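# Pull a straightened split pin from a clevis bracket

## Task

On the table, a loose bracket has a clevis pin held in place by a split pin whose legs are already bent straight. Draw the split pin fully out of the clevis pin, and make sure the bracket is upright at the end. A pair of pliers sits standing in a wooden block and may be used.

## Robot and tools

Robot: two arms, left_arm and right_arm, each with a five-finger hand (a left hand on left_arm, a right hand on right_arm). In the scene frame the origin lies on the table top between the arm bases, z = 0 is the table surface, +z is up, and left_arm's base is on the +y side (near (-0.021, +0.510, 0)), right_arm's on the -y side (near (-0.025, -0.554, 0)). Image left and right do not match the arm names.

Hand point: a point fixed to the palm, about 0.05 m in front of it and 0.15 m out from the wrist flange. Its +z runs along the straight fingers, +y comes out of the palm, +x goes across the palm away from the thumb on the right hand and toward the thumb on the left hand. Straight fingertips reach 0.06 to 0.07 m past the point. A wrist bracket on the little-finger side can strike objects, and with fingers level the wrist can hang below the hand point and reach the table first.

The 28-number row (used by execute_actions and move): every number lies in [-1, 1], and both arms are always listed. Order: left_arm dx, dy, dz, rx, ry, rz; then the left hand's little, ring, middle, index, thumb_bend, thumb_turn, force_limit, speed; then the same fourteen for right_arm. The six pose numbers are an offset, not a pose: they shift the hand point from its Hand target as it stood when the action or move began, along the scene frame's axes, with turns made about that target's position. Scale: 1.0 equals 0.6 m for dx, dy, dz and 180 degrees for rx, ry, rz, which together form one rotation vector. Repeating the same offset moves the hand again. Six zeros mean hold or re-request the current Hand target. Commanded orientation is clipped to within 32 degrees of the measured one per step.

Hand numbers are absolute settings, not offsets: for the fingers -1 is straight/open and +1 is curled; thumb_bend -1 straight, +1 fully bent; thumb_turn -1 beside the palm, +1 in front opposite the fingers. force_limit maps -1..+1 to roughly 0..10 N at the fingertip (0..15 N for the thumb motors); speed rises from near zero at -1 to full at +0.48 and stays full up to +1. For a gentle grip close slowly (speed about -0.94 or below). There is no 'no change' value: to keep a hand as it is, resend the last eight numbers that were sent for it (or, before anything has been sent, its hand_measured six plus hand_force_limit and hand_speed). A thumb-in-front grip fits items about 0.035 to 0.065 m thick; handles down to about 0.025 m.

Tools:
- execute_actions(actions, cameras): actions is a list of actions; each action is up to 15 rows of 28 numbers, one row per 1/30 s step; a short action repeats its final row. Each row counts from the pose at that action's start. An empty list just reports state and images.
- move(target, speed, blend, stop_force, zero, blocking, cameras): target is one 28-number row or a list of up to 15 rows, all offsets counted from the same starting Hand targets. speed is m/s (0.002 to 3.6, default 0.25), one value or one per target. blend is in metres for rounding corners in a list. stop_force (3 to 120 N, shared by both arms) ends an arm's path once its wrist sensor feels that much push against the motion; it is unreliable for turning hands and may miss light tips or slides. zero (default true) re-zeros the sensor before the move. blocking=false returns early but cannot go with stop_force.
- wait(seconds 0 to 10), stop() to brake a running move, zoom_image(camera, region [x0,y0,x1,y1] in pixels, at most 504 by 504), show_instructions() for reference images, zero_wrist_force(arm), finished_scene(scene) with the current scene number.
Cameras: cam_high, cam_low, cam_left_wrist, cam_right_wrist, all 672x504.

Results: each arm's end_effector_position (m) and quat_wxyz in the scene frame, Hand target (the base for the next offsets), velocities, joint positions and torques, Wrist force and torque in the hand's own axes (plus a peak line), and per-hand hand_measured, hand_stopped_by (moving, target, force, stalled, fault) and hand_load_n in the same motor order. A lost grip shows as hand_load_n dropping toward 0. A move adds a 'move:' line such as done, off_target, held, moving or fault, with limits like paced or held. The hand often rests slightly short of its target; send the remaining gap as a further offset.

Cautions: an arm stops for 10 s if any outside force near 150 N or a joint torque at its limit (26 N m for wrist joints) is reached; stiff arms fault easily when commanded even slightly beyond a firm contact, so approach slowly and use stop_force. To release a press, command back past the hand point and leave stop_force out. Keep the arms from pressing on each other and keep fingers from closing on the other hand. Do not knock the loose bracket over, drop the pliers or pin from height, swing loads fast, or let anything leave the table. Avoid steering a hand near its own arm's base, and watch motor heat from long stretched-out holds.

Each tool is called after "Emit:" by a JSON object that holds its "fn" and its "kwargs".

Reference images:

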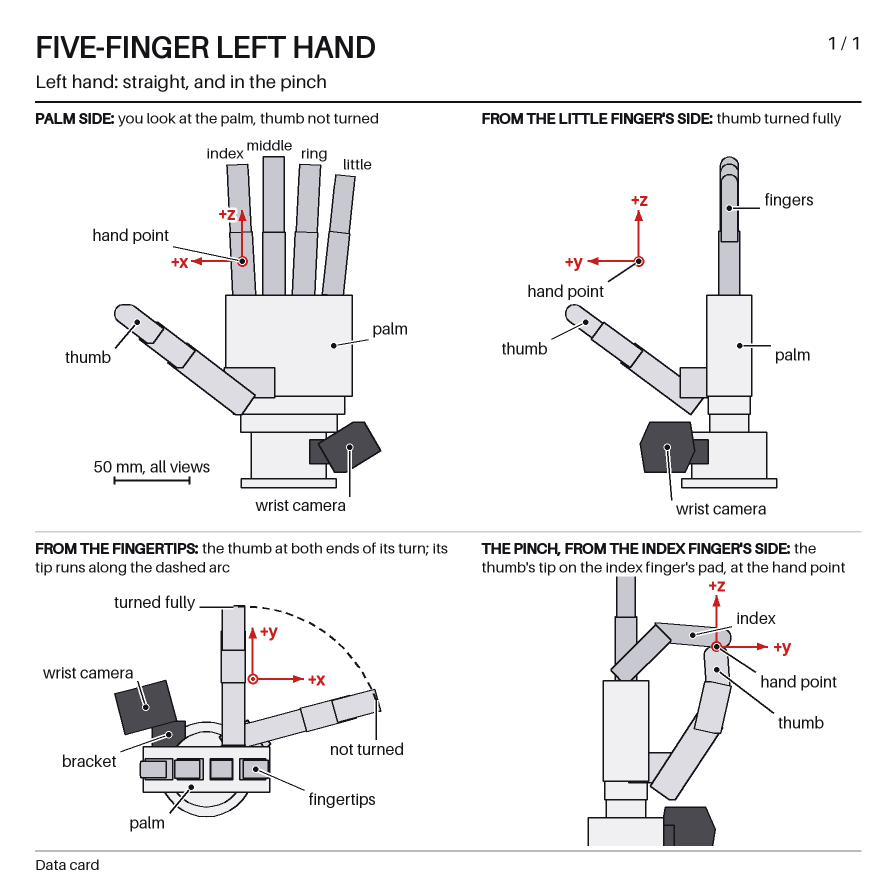

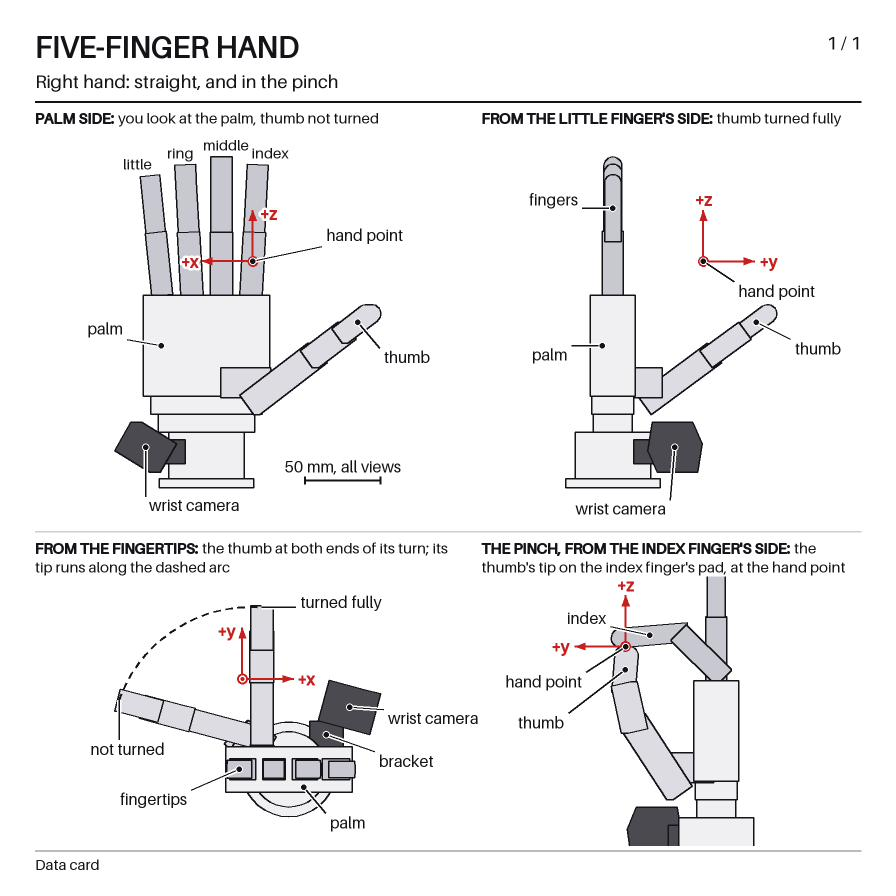

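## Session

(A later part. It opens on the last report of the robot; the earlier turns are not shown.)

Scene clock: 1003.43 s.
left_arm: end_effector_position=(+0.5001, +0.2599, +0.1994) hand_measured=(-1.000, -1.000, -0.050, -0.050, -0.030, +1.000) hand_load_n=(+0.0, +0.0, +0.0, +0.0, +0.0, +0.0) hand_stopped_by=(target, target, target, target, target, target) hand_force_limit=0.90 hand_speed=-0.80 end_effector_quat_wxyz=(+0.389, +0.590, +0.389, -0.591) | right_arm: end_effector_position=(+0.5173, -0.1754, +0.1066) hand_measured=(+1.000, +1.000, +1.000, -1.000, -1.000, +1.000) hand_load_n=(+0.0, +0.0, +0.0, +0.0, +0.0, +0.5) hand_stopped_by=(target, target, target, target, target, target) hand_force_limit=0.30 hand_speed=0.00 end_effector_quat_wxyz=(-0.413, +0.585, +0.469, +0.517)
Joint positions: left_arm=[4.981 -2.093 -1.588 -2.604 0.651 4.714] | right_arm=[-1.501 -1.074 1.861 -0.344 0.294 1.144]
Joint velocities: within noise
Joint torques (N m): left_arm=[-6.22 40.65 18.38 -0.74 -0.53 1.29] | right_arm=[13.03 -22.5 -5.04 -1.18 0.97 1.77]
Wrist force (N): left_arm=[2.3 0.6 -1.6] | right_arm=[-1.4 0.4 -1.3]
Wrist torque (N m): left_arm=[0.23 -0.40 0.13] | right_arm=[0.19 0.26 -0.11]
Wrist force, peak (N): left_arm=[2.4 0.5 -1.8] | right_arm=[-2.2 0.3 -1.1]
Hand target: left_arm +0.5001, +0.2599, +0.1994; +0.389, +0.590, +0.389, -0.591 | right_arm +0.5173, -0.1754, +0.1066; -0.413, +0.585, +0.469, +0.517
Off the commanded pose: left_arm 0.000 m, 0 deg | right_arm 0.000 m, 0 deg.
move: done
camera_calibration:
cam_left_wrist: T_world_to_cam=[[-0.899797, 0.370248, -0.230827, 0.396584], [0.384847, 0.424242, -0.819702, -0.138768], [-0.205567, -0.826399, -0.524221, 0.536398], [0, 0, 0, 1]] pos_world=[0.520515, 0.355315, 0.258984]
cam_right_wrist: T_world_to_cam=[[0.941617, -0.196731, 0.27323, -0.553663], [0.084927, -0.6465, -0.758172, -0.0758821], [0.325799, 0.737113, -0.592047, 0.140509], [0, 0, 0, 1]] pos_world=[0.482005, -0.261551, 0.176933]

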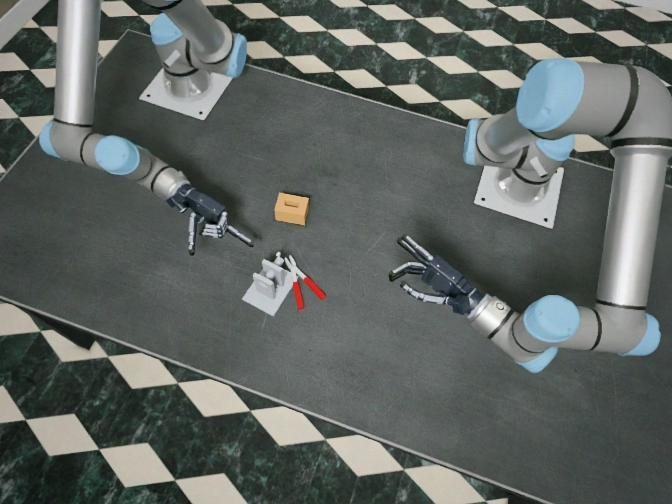

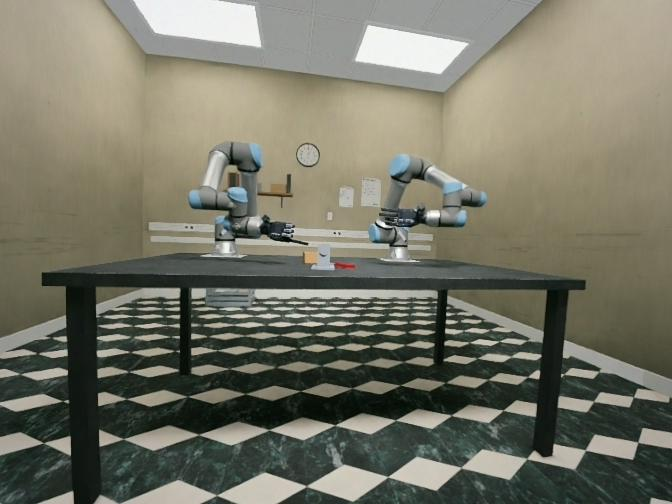

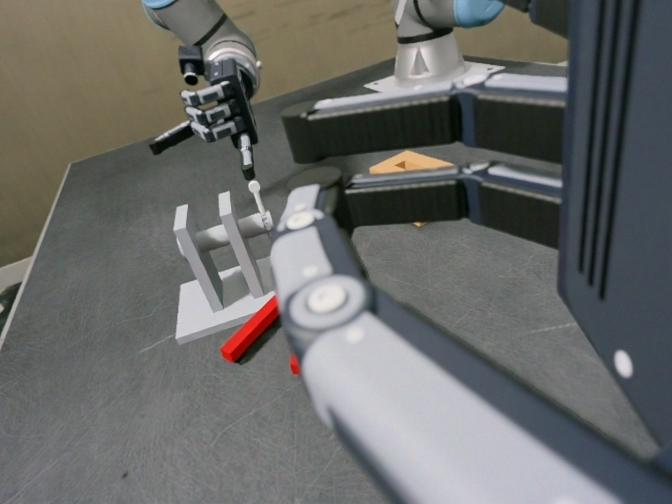

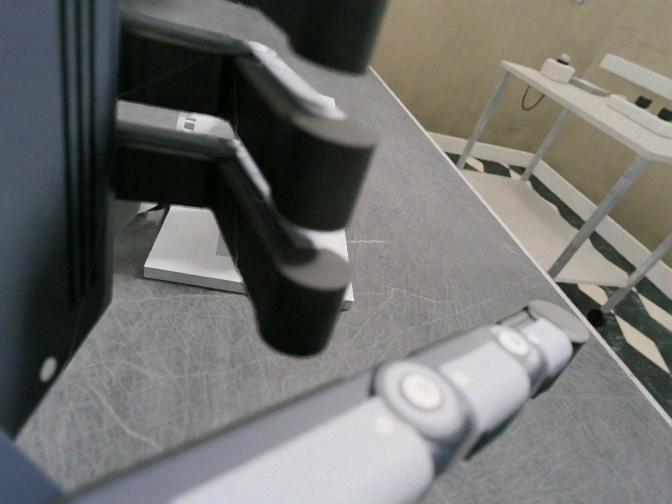

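Emit:
{"fn": "move", "kwargs": {"target": [[0,0,0,0,0,0,-1,-1,-0.05,-0.05,-0.03,1,0.9,-0.8,0,0,-0.01,0,0,0,1,1,1,-1,-1,1,0.3,0],[0,0,0,0,0,0,-1,-1,-0.05,-0.05,-0.03,1,0.9,-0.8,0.02,0.0895,-0.01,0,0,0,1,1,1,-1,-1,1,0.3,0]], "speed": 0.04, "stop_force": 3, "cameras": ["cam_high","cam_left_wrist","cam_low"]}}

Emit:
{"fn": "zoom_image", "kwargs": {"camera": "cam_left_wrist", "region": [200, 150, 300, 250]}}

Emit:
{"fn": "zoom_image", "kwargs": {"camera": "cam_high", "region": [240, 230, 300, 284]}}

Emit:
{"fn": "zoom_image", "kwargs": {"camera": "cam_low", "region": [295, 225, 345, 260]}}

Scene clock: 1010.70 s.
left_arm: end_effector_position=(+0.5001, +0.2599, +0.1994) hand_measured=(-1.000, -1.000, -0.050, -0.050, -0.030, +1.000) hand_load_n=(+0.0, +0.0, +0.0, +0.0, +0.0, +0.0) hand_stopped_by=(target, target, target, target, target, target) hand_force_limit=0.90 hand_speed=-0.80 end_effector_quat_wxyz=(+0.389, +0.590, +0.389, -0.591) | right_arm: end_effector_position=(+0.5293, -0.1217, +0.1006) hand_measured=(+1.000, +1.000, +1.000, -1.000, -1.000, +1.000) hand_load_n=(+0.0, +0.0, +0.0, +0.0, +0.0, +0.5) hand_stopped_by=(target, target, target, target, target, target) hand_force_limit=0.30 hand_speed=0.00 end_effector_quat_wxyz=(-0.413, +0.585, +0.469, +0.517)
Joint positions: left_arm=[4.981 -2.093 -1.588 -2.604 0.651 4.714] | right_arm=[-1.386 -1.033 1.795 -0.439 0.402 1.271]
Joint velocities: within noise
Joint torques (N m): left_arm=[-6.16 39.7 19.2 -0.76 -0.74 1.18] | right_arm=[13.09 -25.35 -22.41 -1.38 1.12 1.72]
Wrist force (N): left_arm=[2.4 0.8 -1.6] | right_arm=[-1.7 0.3 -1.4]
Wrist torque (N m): left_arm=[0.26 -0.41 0.13] | right_arm=[0.20 0.31 -0.15]
Wrist force, peak (N): left_arm=[2.4 0.8 -1.7] | right_arm=[-1.8 0.5 -1.8]
Hand target: left_arm +0.5001, +0.2599, +0.1994; +0.389, +0.590, +0.389, -0.591 | right_arm +0.5293, -0.1217, +0.1006; -0.413, +0.585, +0.469, +0.517
Off the commanded pose: left_arm 0.000 m, 0 deg | right_arm 0.000 m, 0 deg.
move: done
camera_calibration:
cam_left_wrist: T_world_to_cam=[[-0.899797, 0.370248, -0.230827, 0.396584], [0.384847, 0.424242, -0.819702, -0.138768], [-0.205567, -0.826399, -0.524221, 0.536398], [0, 0, 0, 1]] pos_world=[0.520515, 0.355315, 0.258984]
Images, in order (width x height): cam_high 672x504, cam_low 672x504, cam_left_wrist 672x504.

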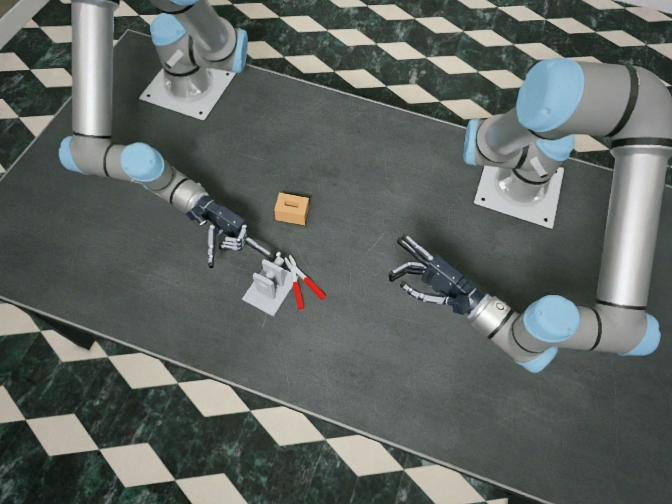

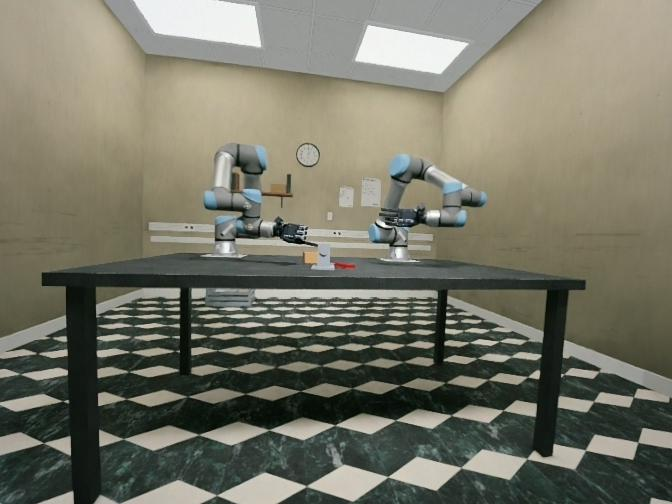

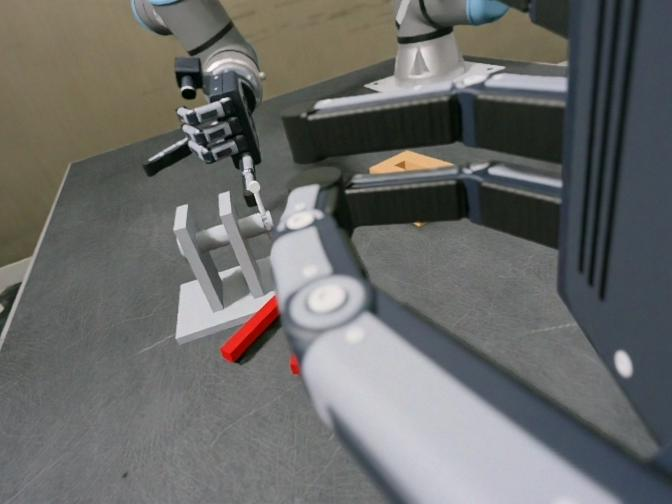

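Scaled by 5.040 from the camera's 672x504 image, which has a finer 960x720 frame.

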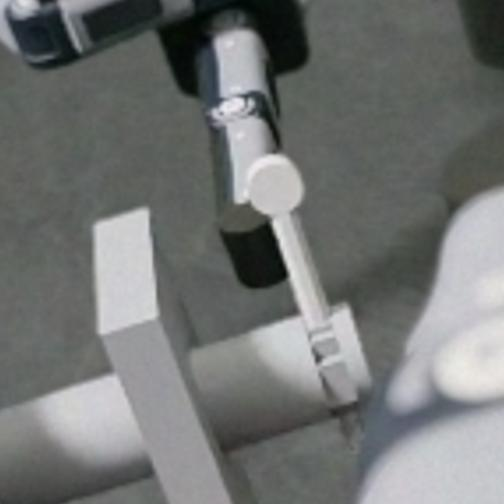

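Scaled by 8.400 from the camera's 672x504 image, which has a finer 960x720 frame.

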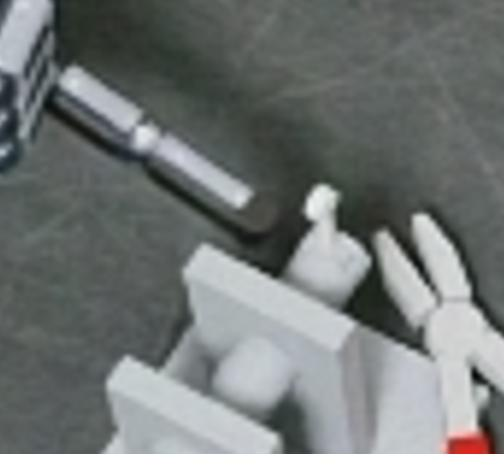

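Scaled by 10.080 from the camera's 672x504 image, which has a finer 960x720 frame.

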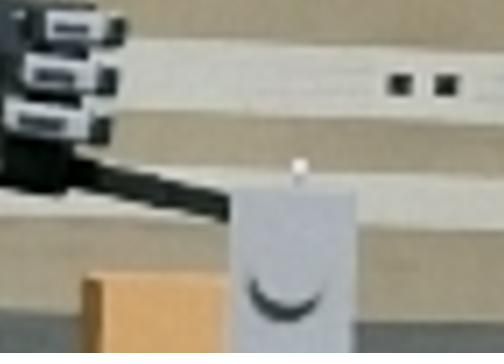

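Emit:
{"fn": "move", "kwargs": {"target": [[0,0,0,0,0,0,-1,-1,-0.05,-0.05,-0.03,1,0.9,-0.8,0.0082,0.029,0.0017,0,0,0,1,1,1,-1,-1,1,0.3,0]], "speed": 0.02, "stop_force": 3, "cameras": ["cam_high","cam_left_wrist","cam_low"]}}

Emit:
{"fn": "zoom_image", "kwargs": {"camera": "cam_left_wrist", "region": [200, 150, 300, 250]}}

Emit:
{"fn": "zoom_image", "kwargs": {"camera": "cam_high", "region": [240, 230, 300, 284]}}

Scene clock: 1017.23 s.
left_arm: end_effector_position=(+0.5001, +0.2599, +0.1994) hand_measured=(-1.000, -1.000, -0.050, -0.050, -0.030, +1.000) hand_load_n=(+0.0, +0.0, +0.0, +0.0, +0.0, +0.0) hand_stopped_by=(target, target, target, target, target, target) hand_force_limit=0.90 hand_speed=-0.80 end_effector_quat_wxyz=(+0.389, +0.590, +0.389, -0.591) | right_arm: end_effector_position=(+0.5343, -0.1043, +0.1016) hand_measured=(+1.000, +1.000, +1.000, -1.000, -1.000, +1.000) hand_load_n=(+0.0, +0.0, +0.0, +0.0, +0.0, +0.0) hand_stopped_by=(target, target, target, target, target, target) hand_force_limit=0.30 hand_speed=0.00 end_effector_quat_wxyz=(-0.413, +0.585, +0.469, +0.517)
Joint positions: left_arm=[4.981 -2.093 -1.588 -2.604 0.651 4.714] | right_arm=[-1.352 -1.018 1.762 -0.444 0.434 1.296]
Joint velocities: within noise
Joint torques (N m): left_arm=[-7.05 39.4 18.83 -0.88 -0.54 1.17] | right_arm=[12.58 -26.22 -22.62 -1.44 1.04 1.67]
Wrist force (N): left_arm=[2.3 0.5 -1.5] | right_arm=[-1.7 0.1 -1.6]
Wrist torque (N m): left_arm=[0.22 -0.39 0.13] | right_arm=[0.16 0.32 -0.16]
Wrist force, peak (N): left_arm=[2.5 0.8 -1.7] | right_arm=[-2.0 0.4 -1.6]
Hand target: left_arm +0.5001, +0.2599, +0.1994; +0.389, +0.590, +0.389, -0.591 | right_arm +0.5343, -0.1043, +0.1016; -0.413, +0.585, +0.469, +0.517
Off the commanded pose: left_arm 0.000 m, 0 deg | right_arm 0.000 m, 0 deg.
move: done
camera_calibration:
cam_left_wrist: T_world_to_cam=[[-0.899797, 0.370248, -0.230827, 0.396584], [0.384847, 0.424242, -0.819702, -0.138768], [-0.205567, -0.826399, -0.524221, 0.536398], [0, 0, 0, 1]] pos_world=[0.520515, 0.355315, 0.258984]
Images, in order (width x height): cam_high 672x504, cam_low 672x504, cam_left_wrist 672x504.

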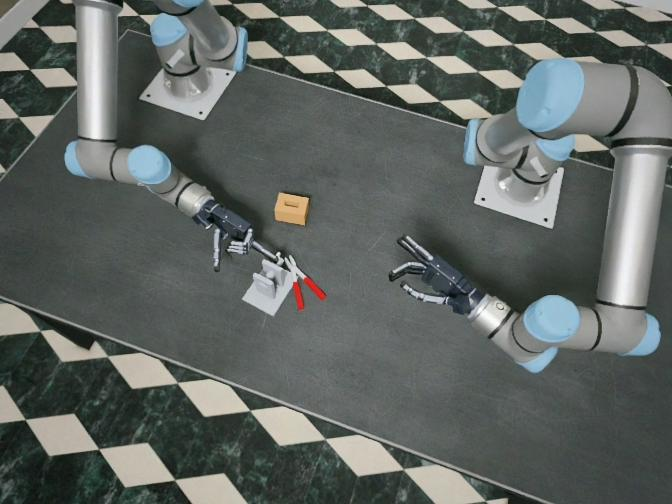

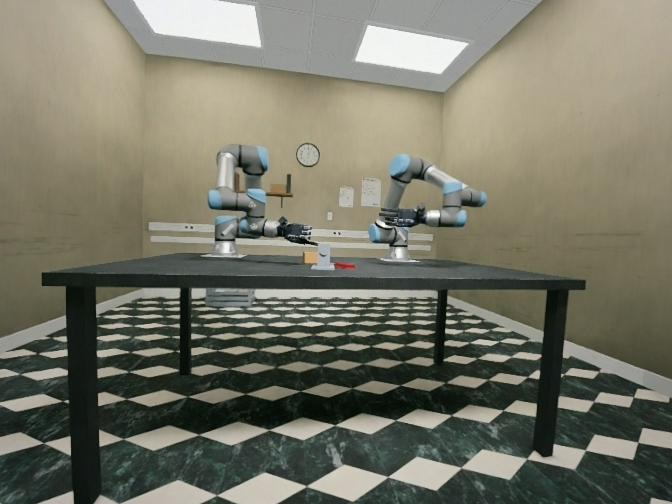

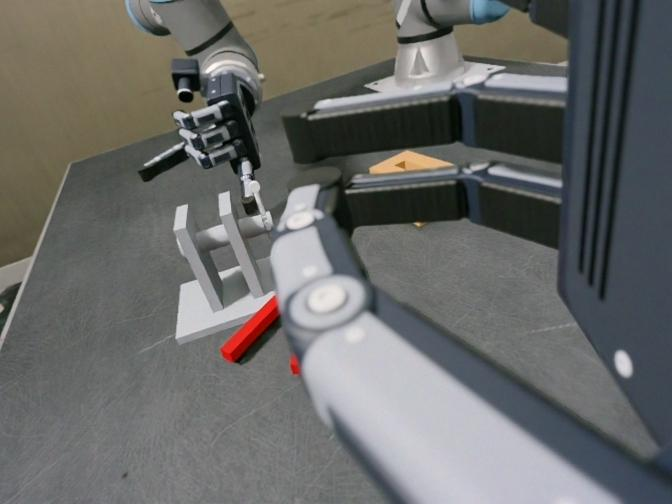

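Scaled by 5.040 from the camera's 672x504 image, which has a finer 960x720 frame.

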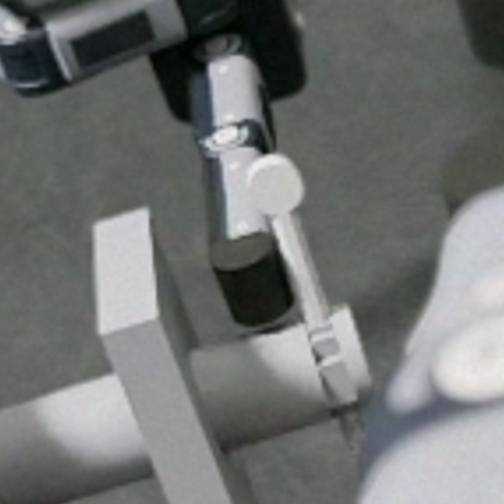

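Scaled by 8.400 from the camera's 672x504 image, which has a finer 960x720 frame.

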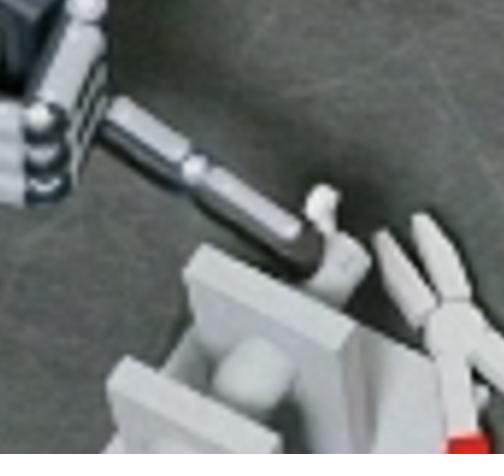

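Emit:
{"fn": "move", "kwargs": {"target": [[0,0,0,0,0,0,-1,-1,-0.05,-0.05,-0.03,1,0.9,-0.8,0.0015,0.0065,0,0,0,0,1,1,1,-1,-1,1,0.3,0]], "speed": 0.02, "stop_force": 3, "cameras": []}}

Emit:
{"fn": "move", "kwargs": {"target": [[0,0,0,0,0,0,-1,-1,-0.05,-0.05,-0.03,1,0.9,-0.8,-0.013,0.0029,0,0,0,0,1,1,1,-1,-1,1,0.3,0]], "speed": 0.008, "stop_force": 3, "cameras": ["cam_high","cam_left_wrist","cam_low"]}}

Emit:
{"fn": "zoom_image", "kwargs": {"camera": "cam_left_wrist", "region": [200, 150, 300, 250]}}

Emit:
{"fn": "zoom_image", "kwargs": {"camera": "cam_high", "region": [240, 230, 300, 284]}}

Scene clock: 1020.30 s.
left_arm: end_effector_position=(+0.5001, +0.2599, +0.1994) hand_measured=(-1.000, -1.000, -0.050, -0.050, -0.030, +1.000) hand_load_n=(+0.0, -0.5, +0.0, +0.0, +0.0, +0.0) hand_stopped_by=(target, target, target, target, target, target) hand_force_limit=0.90 hand_speed=-0.80 end_effector_quat_wxyz=(+0.389, +0.590, +0.389, -0.591) | right_arm: end_effector_position=(+0.5352, -0.1004, +0.1016) hand_measured=(+1.000, +1.000, +1.000, -1.000, -1.000, +1.000) hand_load_n=(+0.0, +0.0, +0.0, +0.0, +0.0, +0.5) hand_stopped_by=(target, target, target, target, target, target) hand_force_limit=0.30 hand_speed=0.00 end_effector_quat_wxyz=(-0.413, +0.585, +0.469, +0.517)
Joint positions: left_arm=[4.981 -2.093 -1.588 -2.604 0.651 4.714] | right_arm=[-1.344 -1.014 1.755 -0.446 0.441 1.302]
Joint velocities: within noise
Joint torques (N m): left_arm=[-8.26 38.72 18.75 -0.87 -0.66 1.19] | right_arm=[12.06 -26.77 -22.41 -1.43 1.17 1.68]
Wrist force (N): left_arm=[2.2 0.7 -1.5] | right_arm=[-1.6 0.0 -1.5]
Wrist torque (N m): left_arm=[0.25 -0.38 0.12] | right_arm=[0.13 0.30 -0.16]
Wrist force, peak (N): left_arm=[2.5 0.7 -1.7] | right_arm=[-1.9 0.3 -1.8]
Hand target: left_arm +0.5001, +0.2599, +0.1994; +0.389, +0.590, +0.389, -0.591 | right_arm +0.5352, -0.1004, +0.1016; -0.413, +0.585, +0.469, +0.517
Off the commanded pose: left_arm 0.000 m, 0 deg | right_arm 0.000 m, 0 deg.
move: done
No camera images: "cameras" was empty.

Scene clock: 1021.80 s.
left_arm: end_effector_position=(+0.5001, +0.2599, +0.1994) hand_measured=(-1.000, -1.000, -0.050, -0.050, -0.030, +1.000) hand_load_n=(+0.0, +0.0, +0.0, +0.0, +0.0, +0.0) hand_stopped_by=(target, target, target, target, target, target) hand_force_limit=0.90 hand_speed=-0.80 end_effector_quat_wxyz=(+0.389, +0.590, +0.389, -0.591) | right_arm: end_effector_position=(+0.5337, -0.1001, +0.1015) hand_measured=(+1.000, +1.000, +1.000, -1.000, -1.000, +1.000) hand_load_n=(-0.5, +0.0, +0.0, -4.0, +0.0, +0.5) hand_stopped_by=(target, target, target, target, target, target) hand_force_limit=0.30 hand_speed=0.00 end_effector_quat_wxyz=(-0.413, +0.585, +0.469, +0.517)
Joint positions: left_arm=[4.981 -2.093 -1.588 -2.604 0.651 4.714] | right_arm=[-1.343 -1.016 1.759 -0.448 0.442 1.302]
Joint velocities: within noise
Joint torques (N m): left_arm=[-8.38 40.23 18.72 -1.03 -0.66 1.23] | right_arm=[-8.68 -25.62 -21.34 2.09 -2.34 -1.67]
Wrist force (N): left_arm=[2.3 0.7 -1.5] | right_arm=[-1.0 3.0 -1.2]
Wrist torque (N m): left_arm=[0.25 -0.40 0.12] | right_arm=[0.05 0.41 -0.11]
Wrist force, peak (N): left_arm=[2.6 0.7 -1.5] | right_arm=[-3.3 4.4 -1.9]
Hand target: left_arm +0.5001, +0.2599, +0.1994; +0.389, +0.590, +0.389, -0.591 | right_arm +0.5337, -0.1001, +0.1015; -0.413, +0.585, +0.469, +0.517 (not the last commanded pose)
Off the commanded pose: left_arm 0.000 m, 0 deg | right_arm 0.007 m, 0 deg.
move: contact (right_arm)
camera_calibration:
cam_left_wrist: T_world_to_cam=[[-0.899797, 0.370248, -0.230827, 0.396584], [0.384847, 0.424242, -0.819702, -0.138768], [-0.205567, -0.826399, -0.524221, 0.536398], [0, 0, 0, 1]] pos_world=[0.520515, 0.355315, 0.258984]
Images, in order (width x height): cam_high 672x504, cam_low 672x504, cam_left_wrist 672x504.

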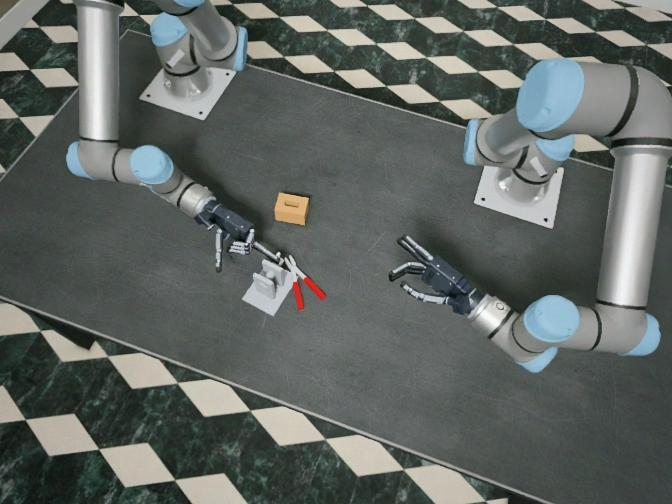

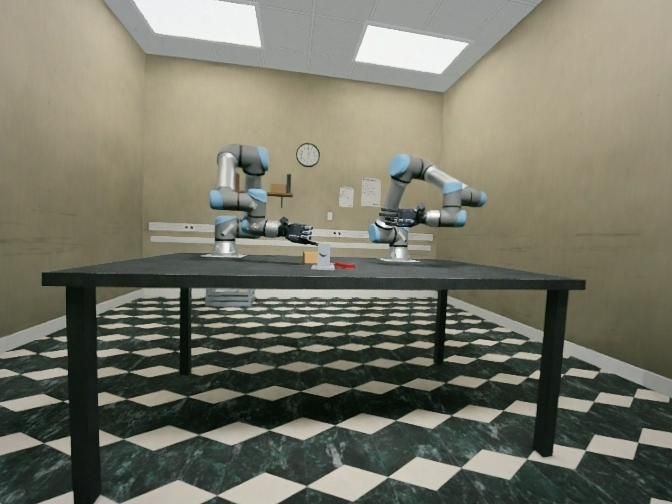

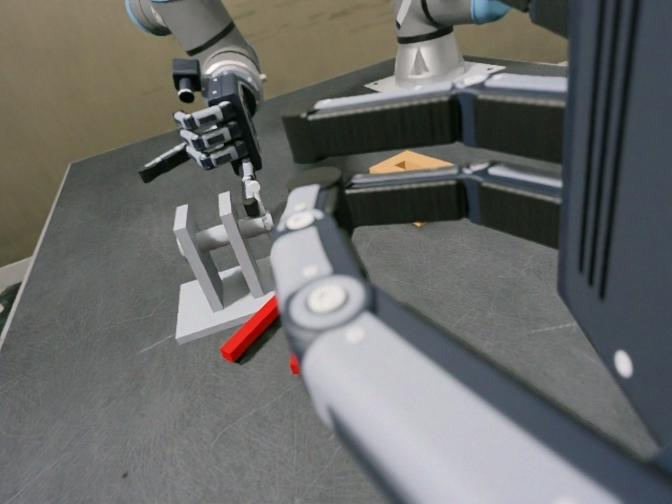

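Scaled by 5.040 from the camera's 672x504 image, which has a finer 960x720 frame.

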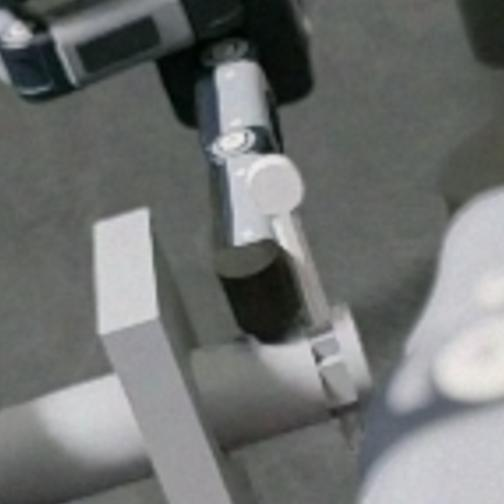

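Scaled by 8.400 from the camera's 672x504 image, which has a finer 960x720 frame.

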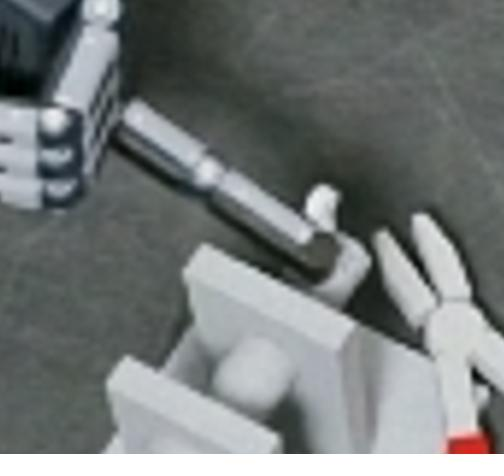

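Emit:
{"fn": "move", "kwargs": {"target": [[0.1302,-0.2588,-0.01,0,0,0,1,1,1,-1,-1,1,0.3,0,0,0,0,0,0,0,1,1,1,-1,-1,1,0.3,0],[0.1302,-0.3588,-0.12,0,0,0,1,1,1,-1,-1,1,0.3,0,0,0,0,0,0,0,1,1,1,-1,-1,1,0.3,0]], "speed": 0.15}}

Emit:
{"fn": "zoom_image", "kwargs": {"camera": "cam_high", "region": [240, 220, 340, 300]}}

Emit:
{"fn": "zoom_image", "kwargs": {"camera": "cam_low", "region": [280, 215, 380, 285]}}

Scene clock: 1031.07 s.
left_arm: end_effector_position=(+0.5782, +0.0448, +0.1276) hand_measured=(+1.000, +1.000, +0.274, -1.000, -1.000, +1.000) hand_load_n=(+0.0, +0.0, +0.0, +0.0, +0.0, +0.0) hand_stopped_by=(target, target, force, target, target, target) hand_force_limit=0.30 hand_speed=0.00 end_effector_quat_wxyz=(+0.389, +0.590, +0.389, -0.591) | right_arm: end_effector_position=(+0.5337, -0.1001, +0.1015) hand_measured=(+1.000, +1.000, +1.000, -1.000, -1.000, +1.000) hand_load_n=(+0.0, +0.0, +0.0, -4.0, +0.0, +0.0) hand_stopped_by=(target, target, target, target, target, target) hand_force_limit=0.30 hand_speed=0.00 end_effector_quat_wxyz=(-0.413, +0.585, +0.469, +0.517)
Joint positions: left_arm=[4.617 -2.417 -1.219 -2.65 0.286 4.716] | right_arm=[-1.343 -1.016 1.759 -0.448 0.443 1.302]
Joint velocities: within noise
Joint torques (N m): left_arm=[-10.73 46.85 25.23 1.47 -1.32 -1.89] | right_arm=[-8.25 -28.26 -13.07 1.47 -0.04 -1.63]
Wrist force (N): left_arm=[1.7 0.3 -1.7] | right_arm=[-1.1 2.7 -1.2]
Wrist torque (N m): left_arm=[0.22 -0.33 0.09] | right_arm=[0.00 0.41 -0.13]
Wrist force, peak (N): left_arm=[2.5 0.8 -1.6] | right_arm=[-0.8 3.1 -1.4]
Hand target: left_arm +0.5782, +0.0446, +0.1274; +0.389, +0.590, +0.389, -0.591 | right_arm +0.5337, -0.1001, +0.1015; -0.413, +0.585, +0.469, +0.517
Off the commanded pose: left_arm 0.000 m, 0 deg | right_arm 0.000 m, 0 deg.
move: done
camera_calibration:
cam_left_wrist: T_world_to_cam=[[-0.899797, 0.370248, -0.230827, 0.529925], [0.384847, 0.424242, -0.819702, -0.136425], [-0.205567, -0.826399, -0.524221, 0.337055], [0, 0, 0, 1]] pos_world=[0.598615, 0.140215, 0.187184]
cam_right_wrist: T_world_to_cam=[[0.941594, -0.196861, 0.273213, -0.552908], [0.0848356, -0.646487, -0.758194, -0.0324086], [0.325888, 0.737089, -0.592027, 0.0765898], [0, 0, 0, 1]] pos_world=[0.498405, -0.186251, 0.171833]

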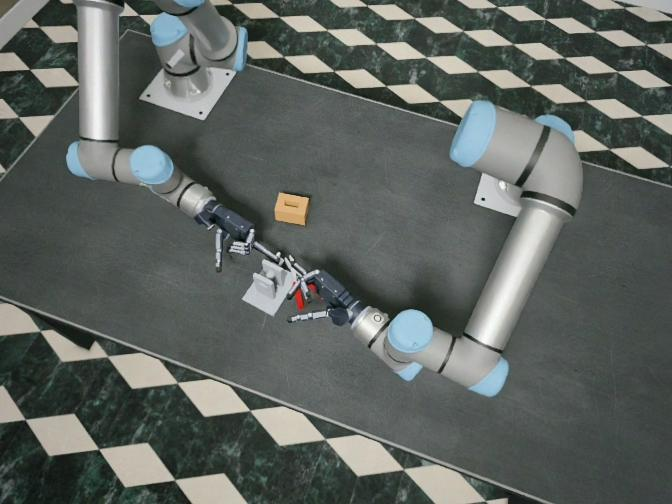

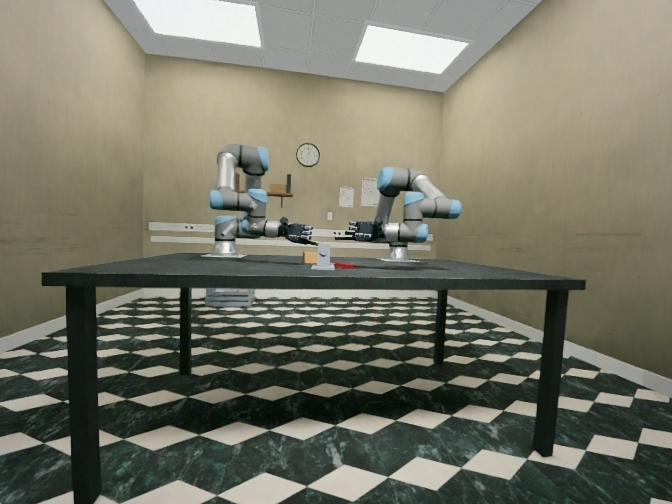

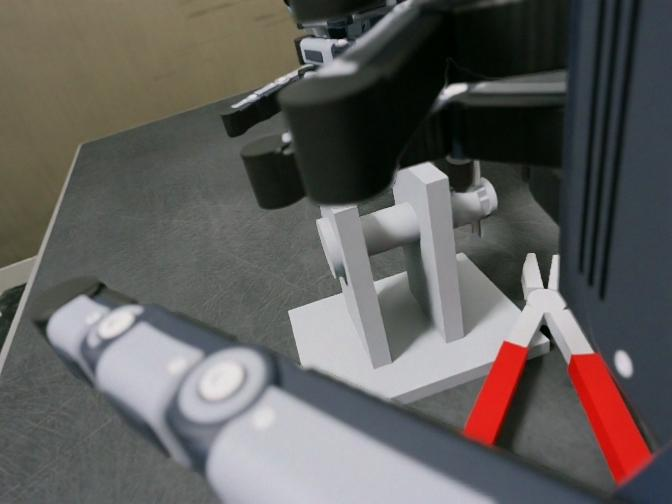

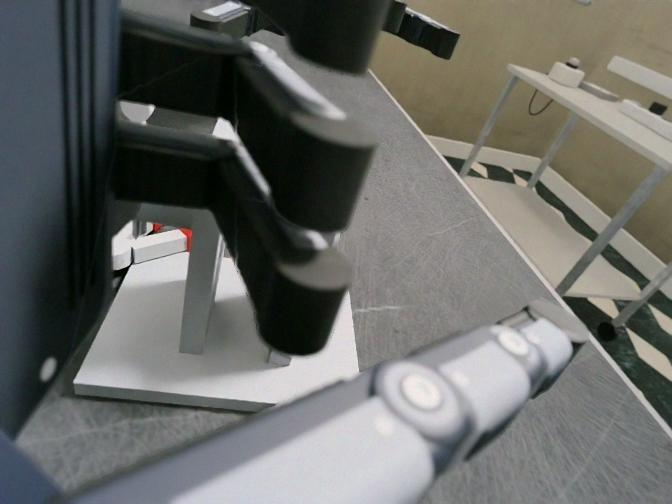

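Scaled by 5.040 from the camera's 672x504 image, which has a finer 960x720 frame.

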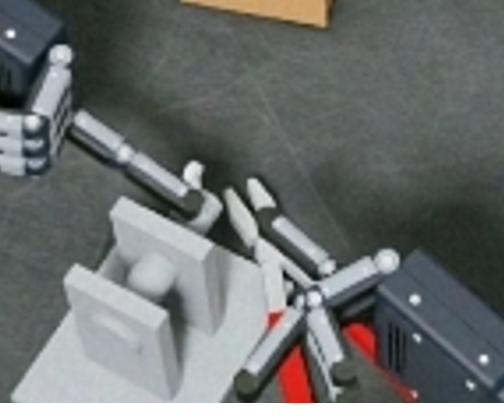

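Scaled by 5.040 from the camera's 672x504 image, which has a finer 960x720 frame.

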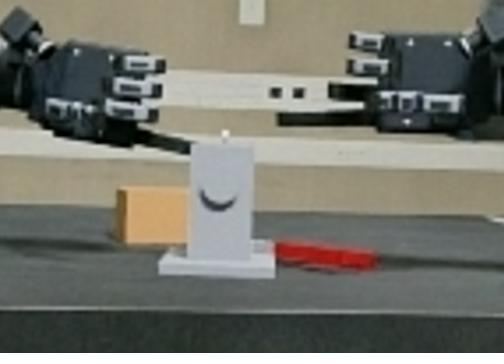

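Emit:
{"fn": "move", "kwargs": {"target": [[0,0,-0.046,0,0,0,1,1,0.99,-1,-1,1,0.6,-0.5,0,0,0,0,0,0,1,1,1,-1,-1,1,0.3,0]], "speed": 0.05}}

Emit:
{"fn": "zoom_image", "kwargs": {"camera": "cam_high", "region": [255, 230, 315, 284]}}

Emit:
{"fn": "zoom_image", "kwargs": {"camera": "cam_low", "region": [295, 225, 345, 260]}}

Emit:
{"fn": "zoom_image", "kwargs": {"camera": "cam_left_wrist", "region": [380, 60, 580, 260]}}

Scene clock: 1034.57 s.
left_arm: end_effector_position=(+0.5782, +0.0446, +0.1000) hand_measured=(+1.000, +1.000, +0.990, -1.000, -1.000, +1.000) hand_load_n=(+0.0, +0.0, +0.0, +0.0, +0.0, +0.0) hand_stopped_by=(target, target, target, target, target, target) hand_force_limit=0.60 hand_speed=-0.50 end_effector_quat_wxyz=(+0.389, +0.590, +0.389, -0.591) | right_arm: end_effector_position=(+0.5337, -0.1001, +0.1015) hand_measured=(+1.000, +1.000, +1.000, -1.000, -1.000, +1.000) hand_load_n=(+0.0, +0.0, +0.0, -3.5, +0.0, +0.0) hand_stopped_by=(target, target, target, target, target, target) hand_force_limit=0.30 hand_speed=0.00 end_effector_quat_wxyz=(-0.413, +0.585, +0.469, +0.517)
Joint positions: left_arm=[4.617 -2.452 -1.233 -2.602 0.286 4.716] | right_arm=[-1.343 -1.016 1.759 -0.448 0.443 1.302]
Joint velocities: within noise
Joint torques (N m): left_arm=[-3.62 46.53 11.62 1.39 -0.61 -1.99] | right_arm=[-7.68 -29.3 -8.41 1.11 -0.16 -1.66]
Wrist force (N): left_arm=[1.6 0.6 -1.6] | right_arm=[-1.1 2.8 -1.4]
Wrist torque (N m): left_arm=[0.26 -0.35 0.08] | right_arm=[0.03 0.42 -0.13]
Wrist force, peak (N): left_arm=[2.1 0.7 -1.9] | right_arm=[-0.9 2.9 -1.5]
Hand target: left_arm +0.5782, +0.0446, +0.0998; +0.389, +0.590, +0.389, -0.591 | right_arm +0.5337, -0.1001, +0.1015; -0.413, +0.585, +0.469, +0.517
Off the commanded pose: left_arm 0.000 m, 0 deg | right_arm 0.000 m, 0 deg.
move: done
camera_calibration:
cam_left_wrist: T_world_to_cam=[[-0.899788, 0.370246, -0.230869, 0.52363], [0.384863, 0.42416, -0.819737, -0.158957], [-0.205579, -0.826442, -0.524148, 0.322423], [0, 0, 0, 1]] pos_world=[0.598615, 0.140015, 0.159584]
cam_right_wrist: T_world_to_cam=[[0.941594, -0.196861, 0.273213, -0.552908], [0.0848356, -0.646487, -0.758194, -0.0324086], [0.325888, 0.737089, -0.592027, 0.0765898], [0, 0, 0, 1]] pos_world=[0.498405, -0.186251, 0.171833]

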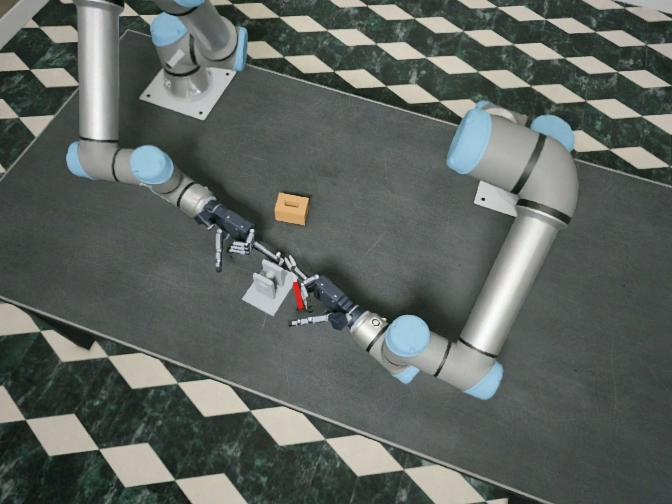

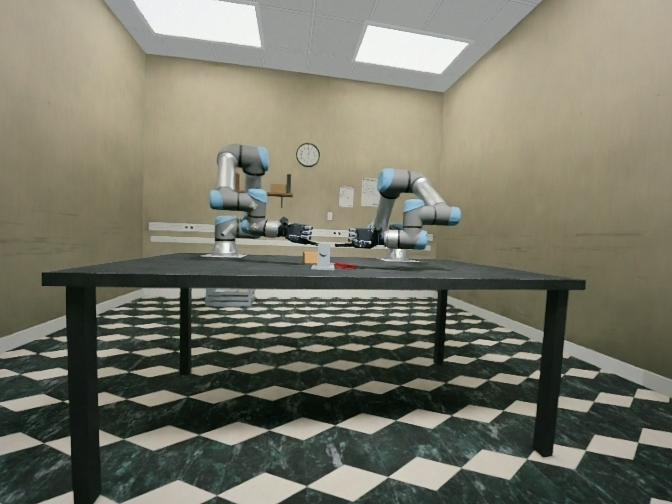

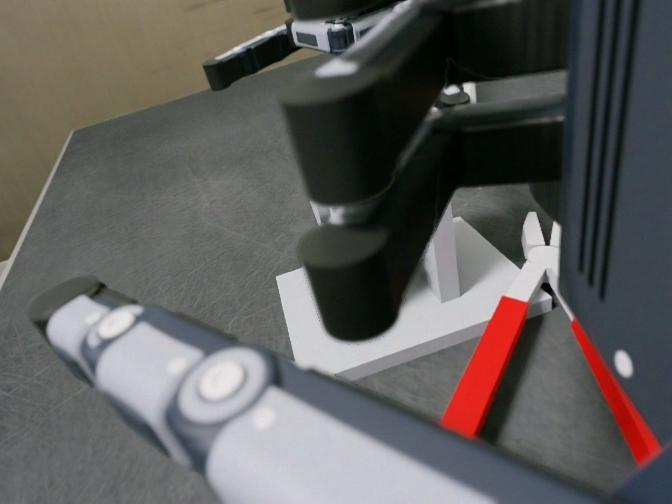

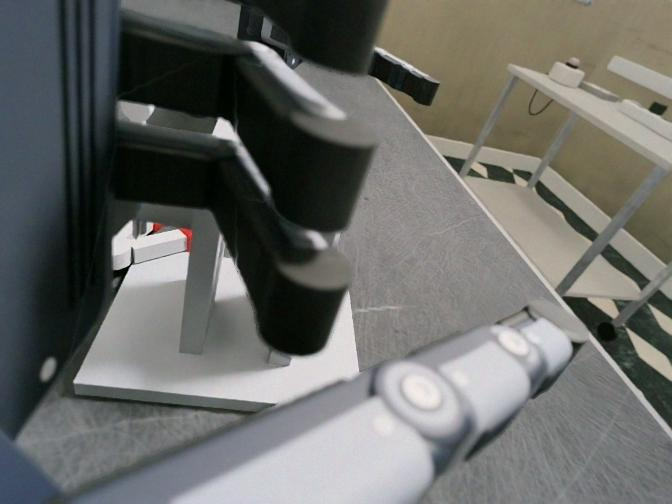

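Scaled by 8.400 from the camera's 672x504 image, which has a finer 960x720 frame.

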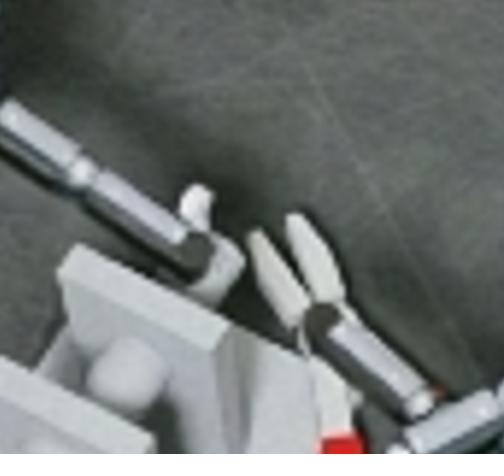

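Scaled by 10.080 from the camera's 672x504 image, which has a finer 960x720 frame.

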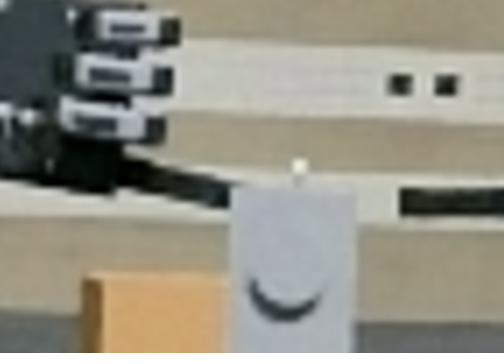

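Scaled by 2.520 from the camera's 672x504 image, which has a finer 960x720 frame.

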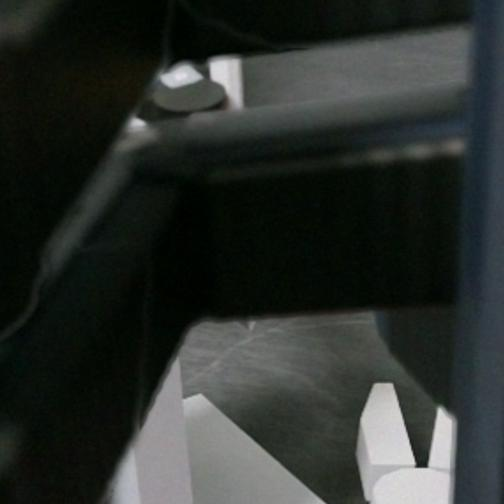

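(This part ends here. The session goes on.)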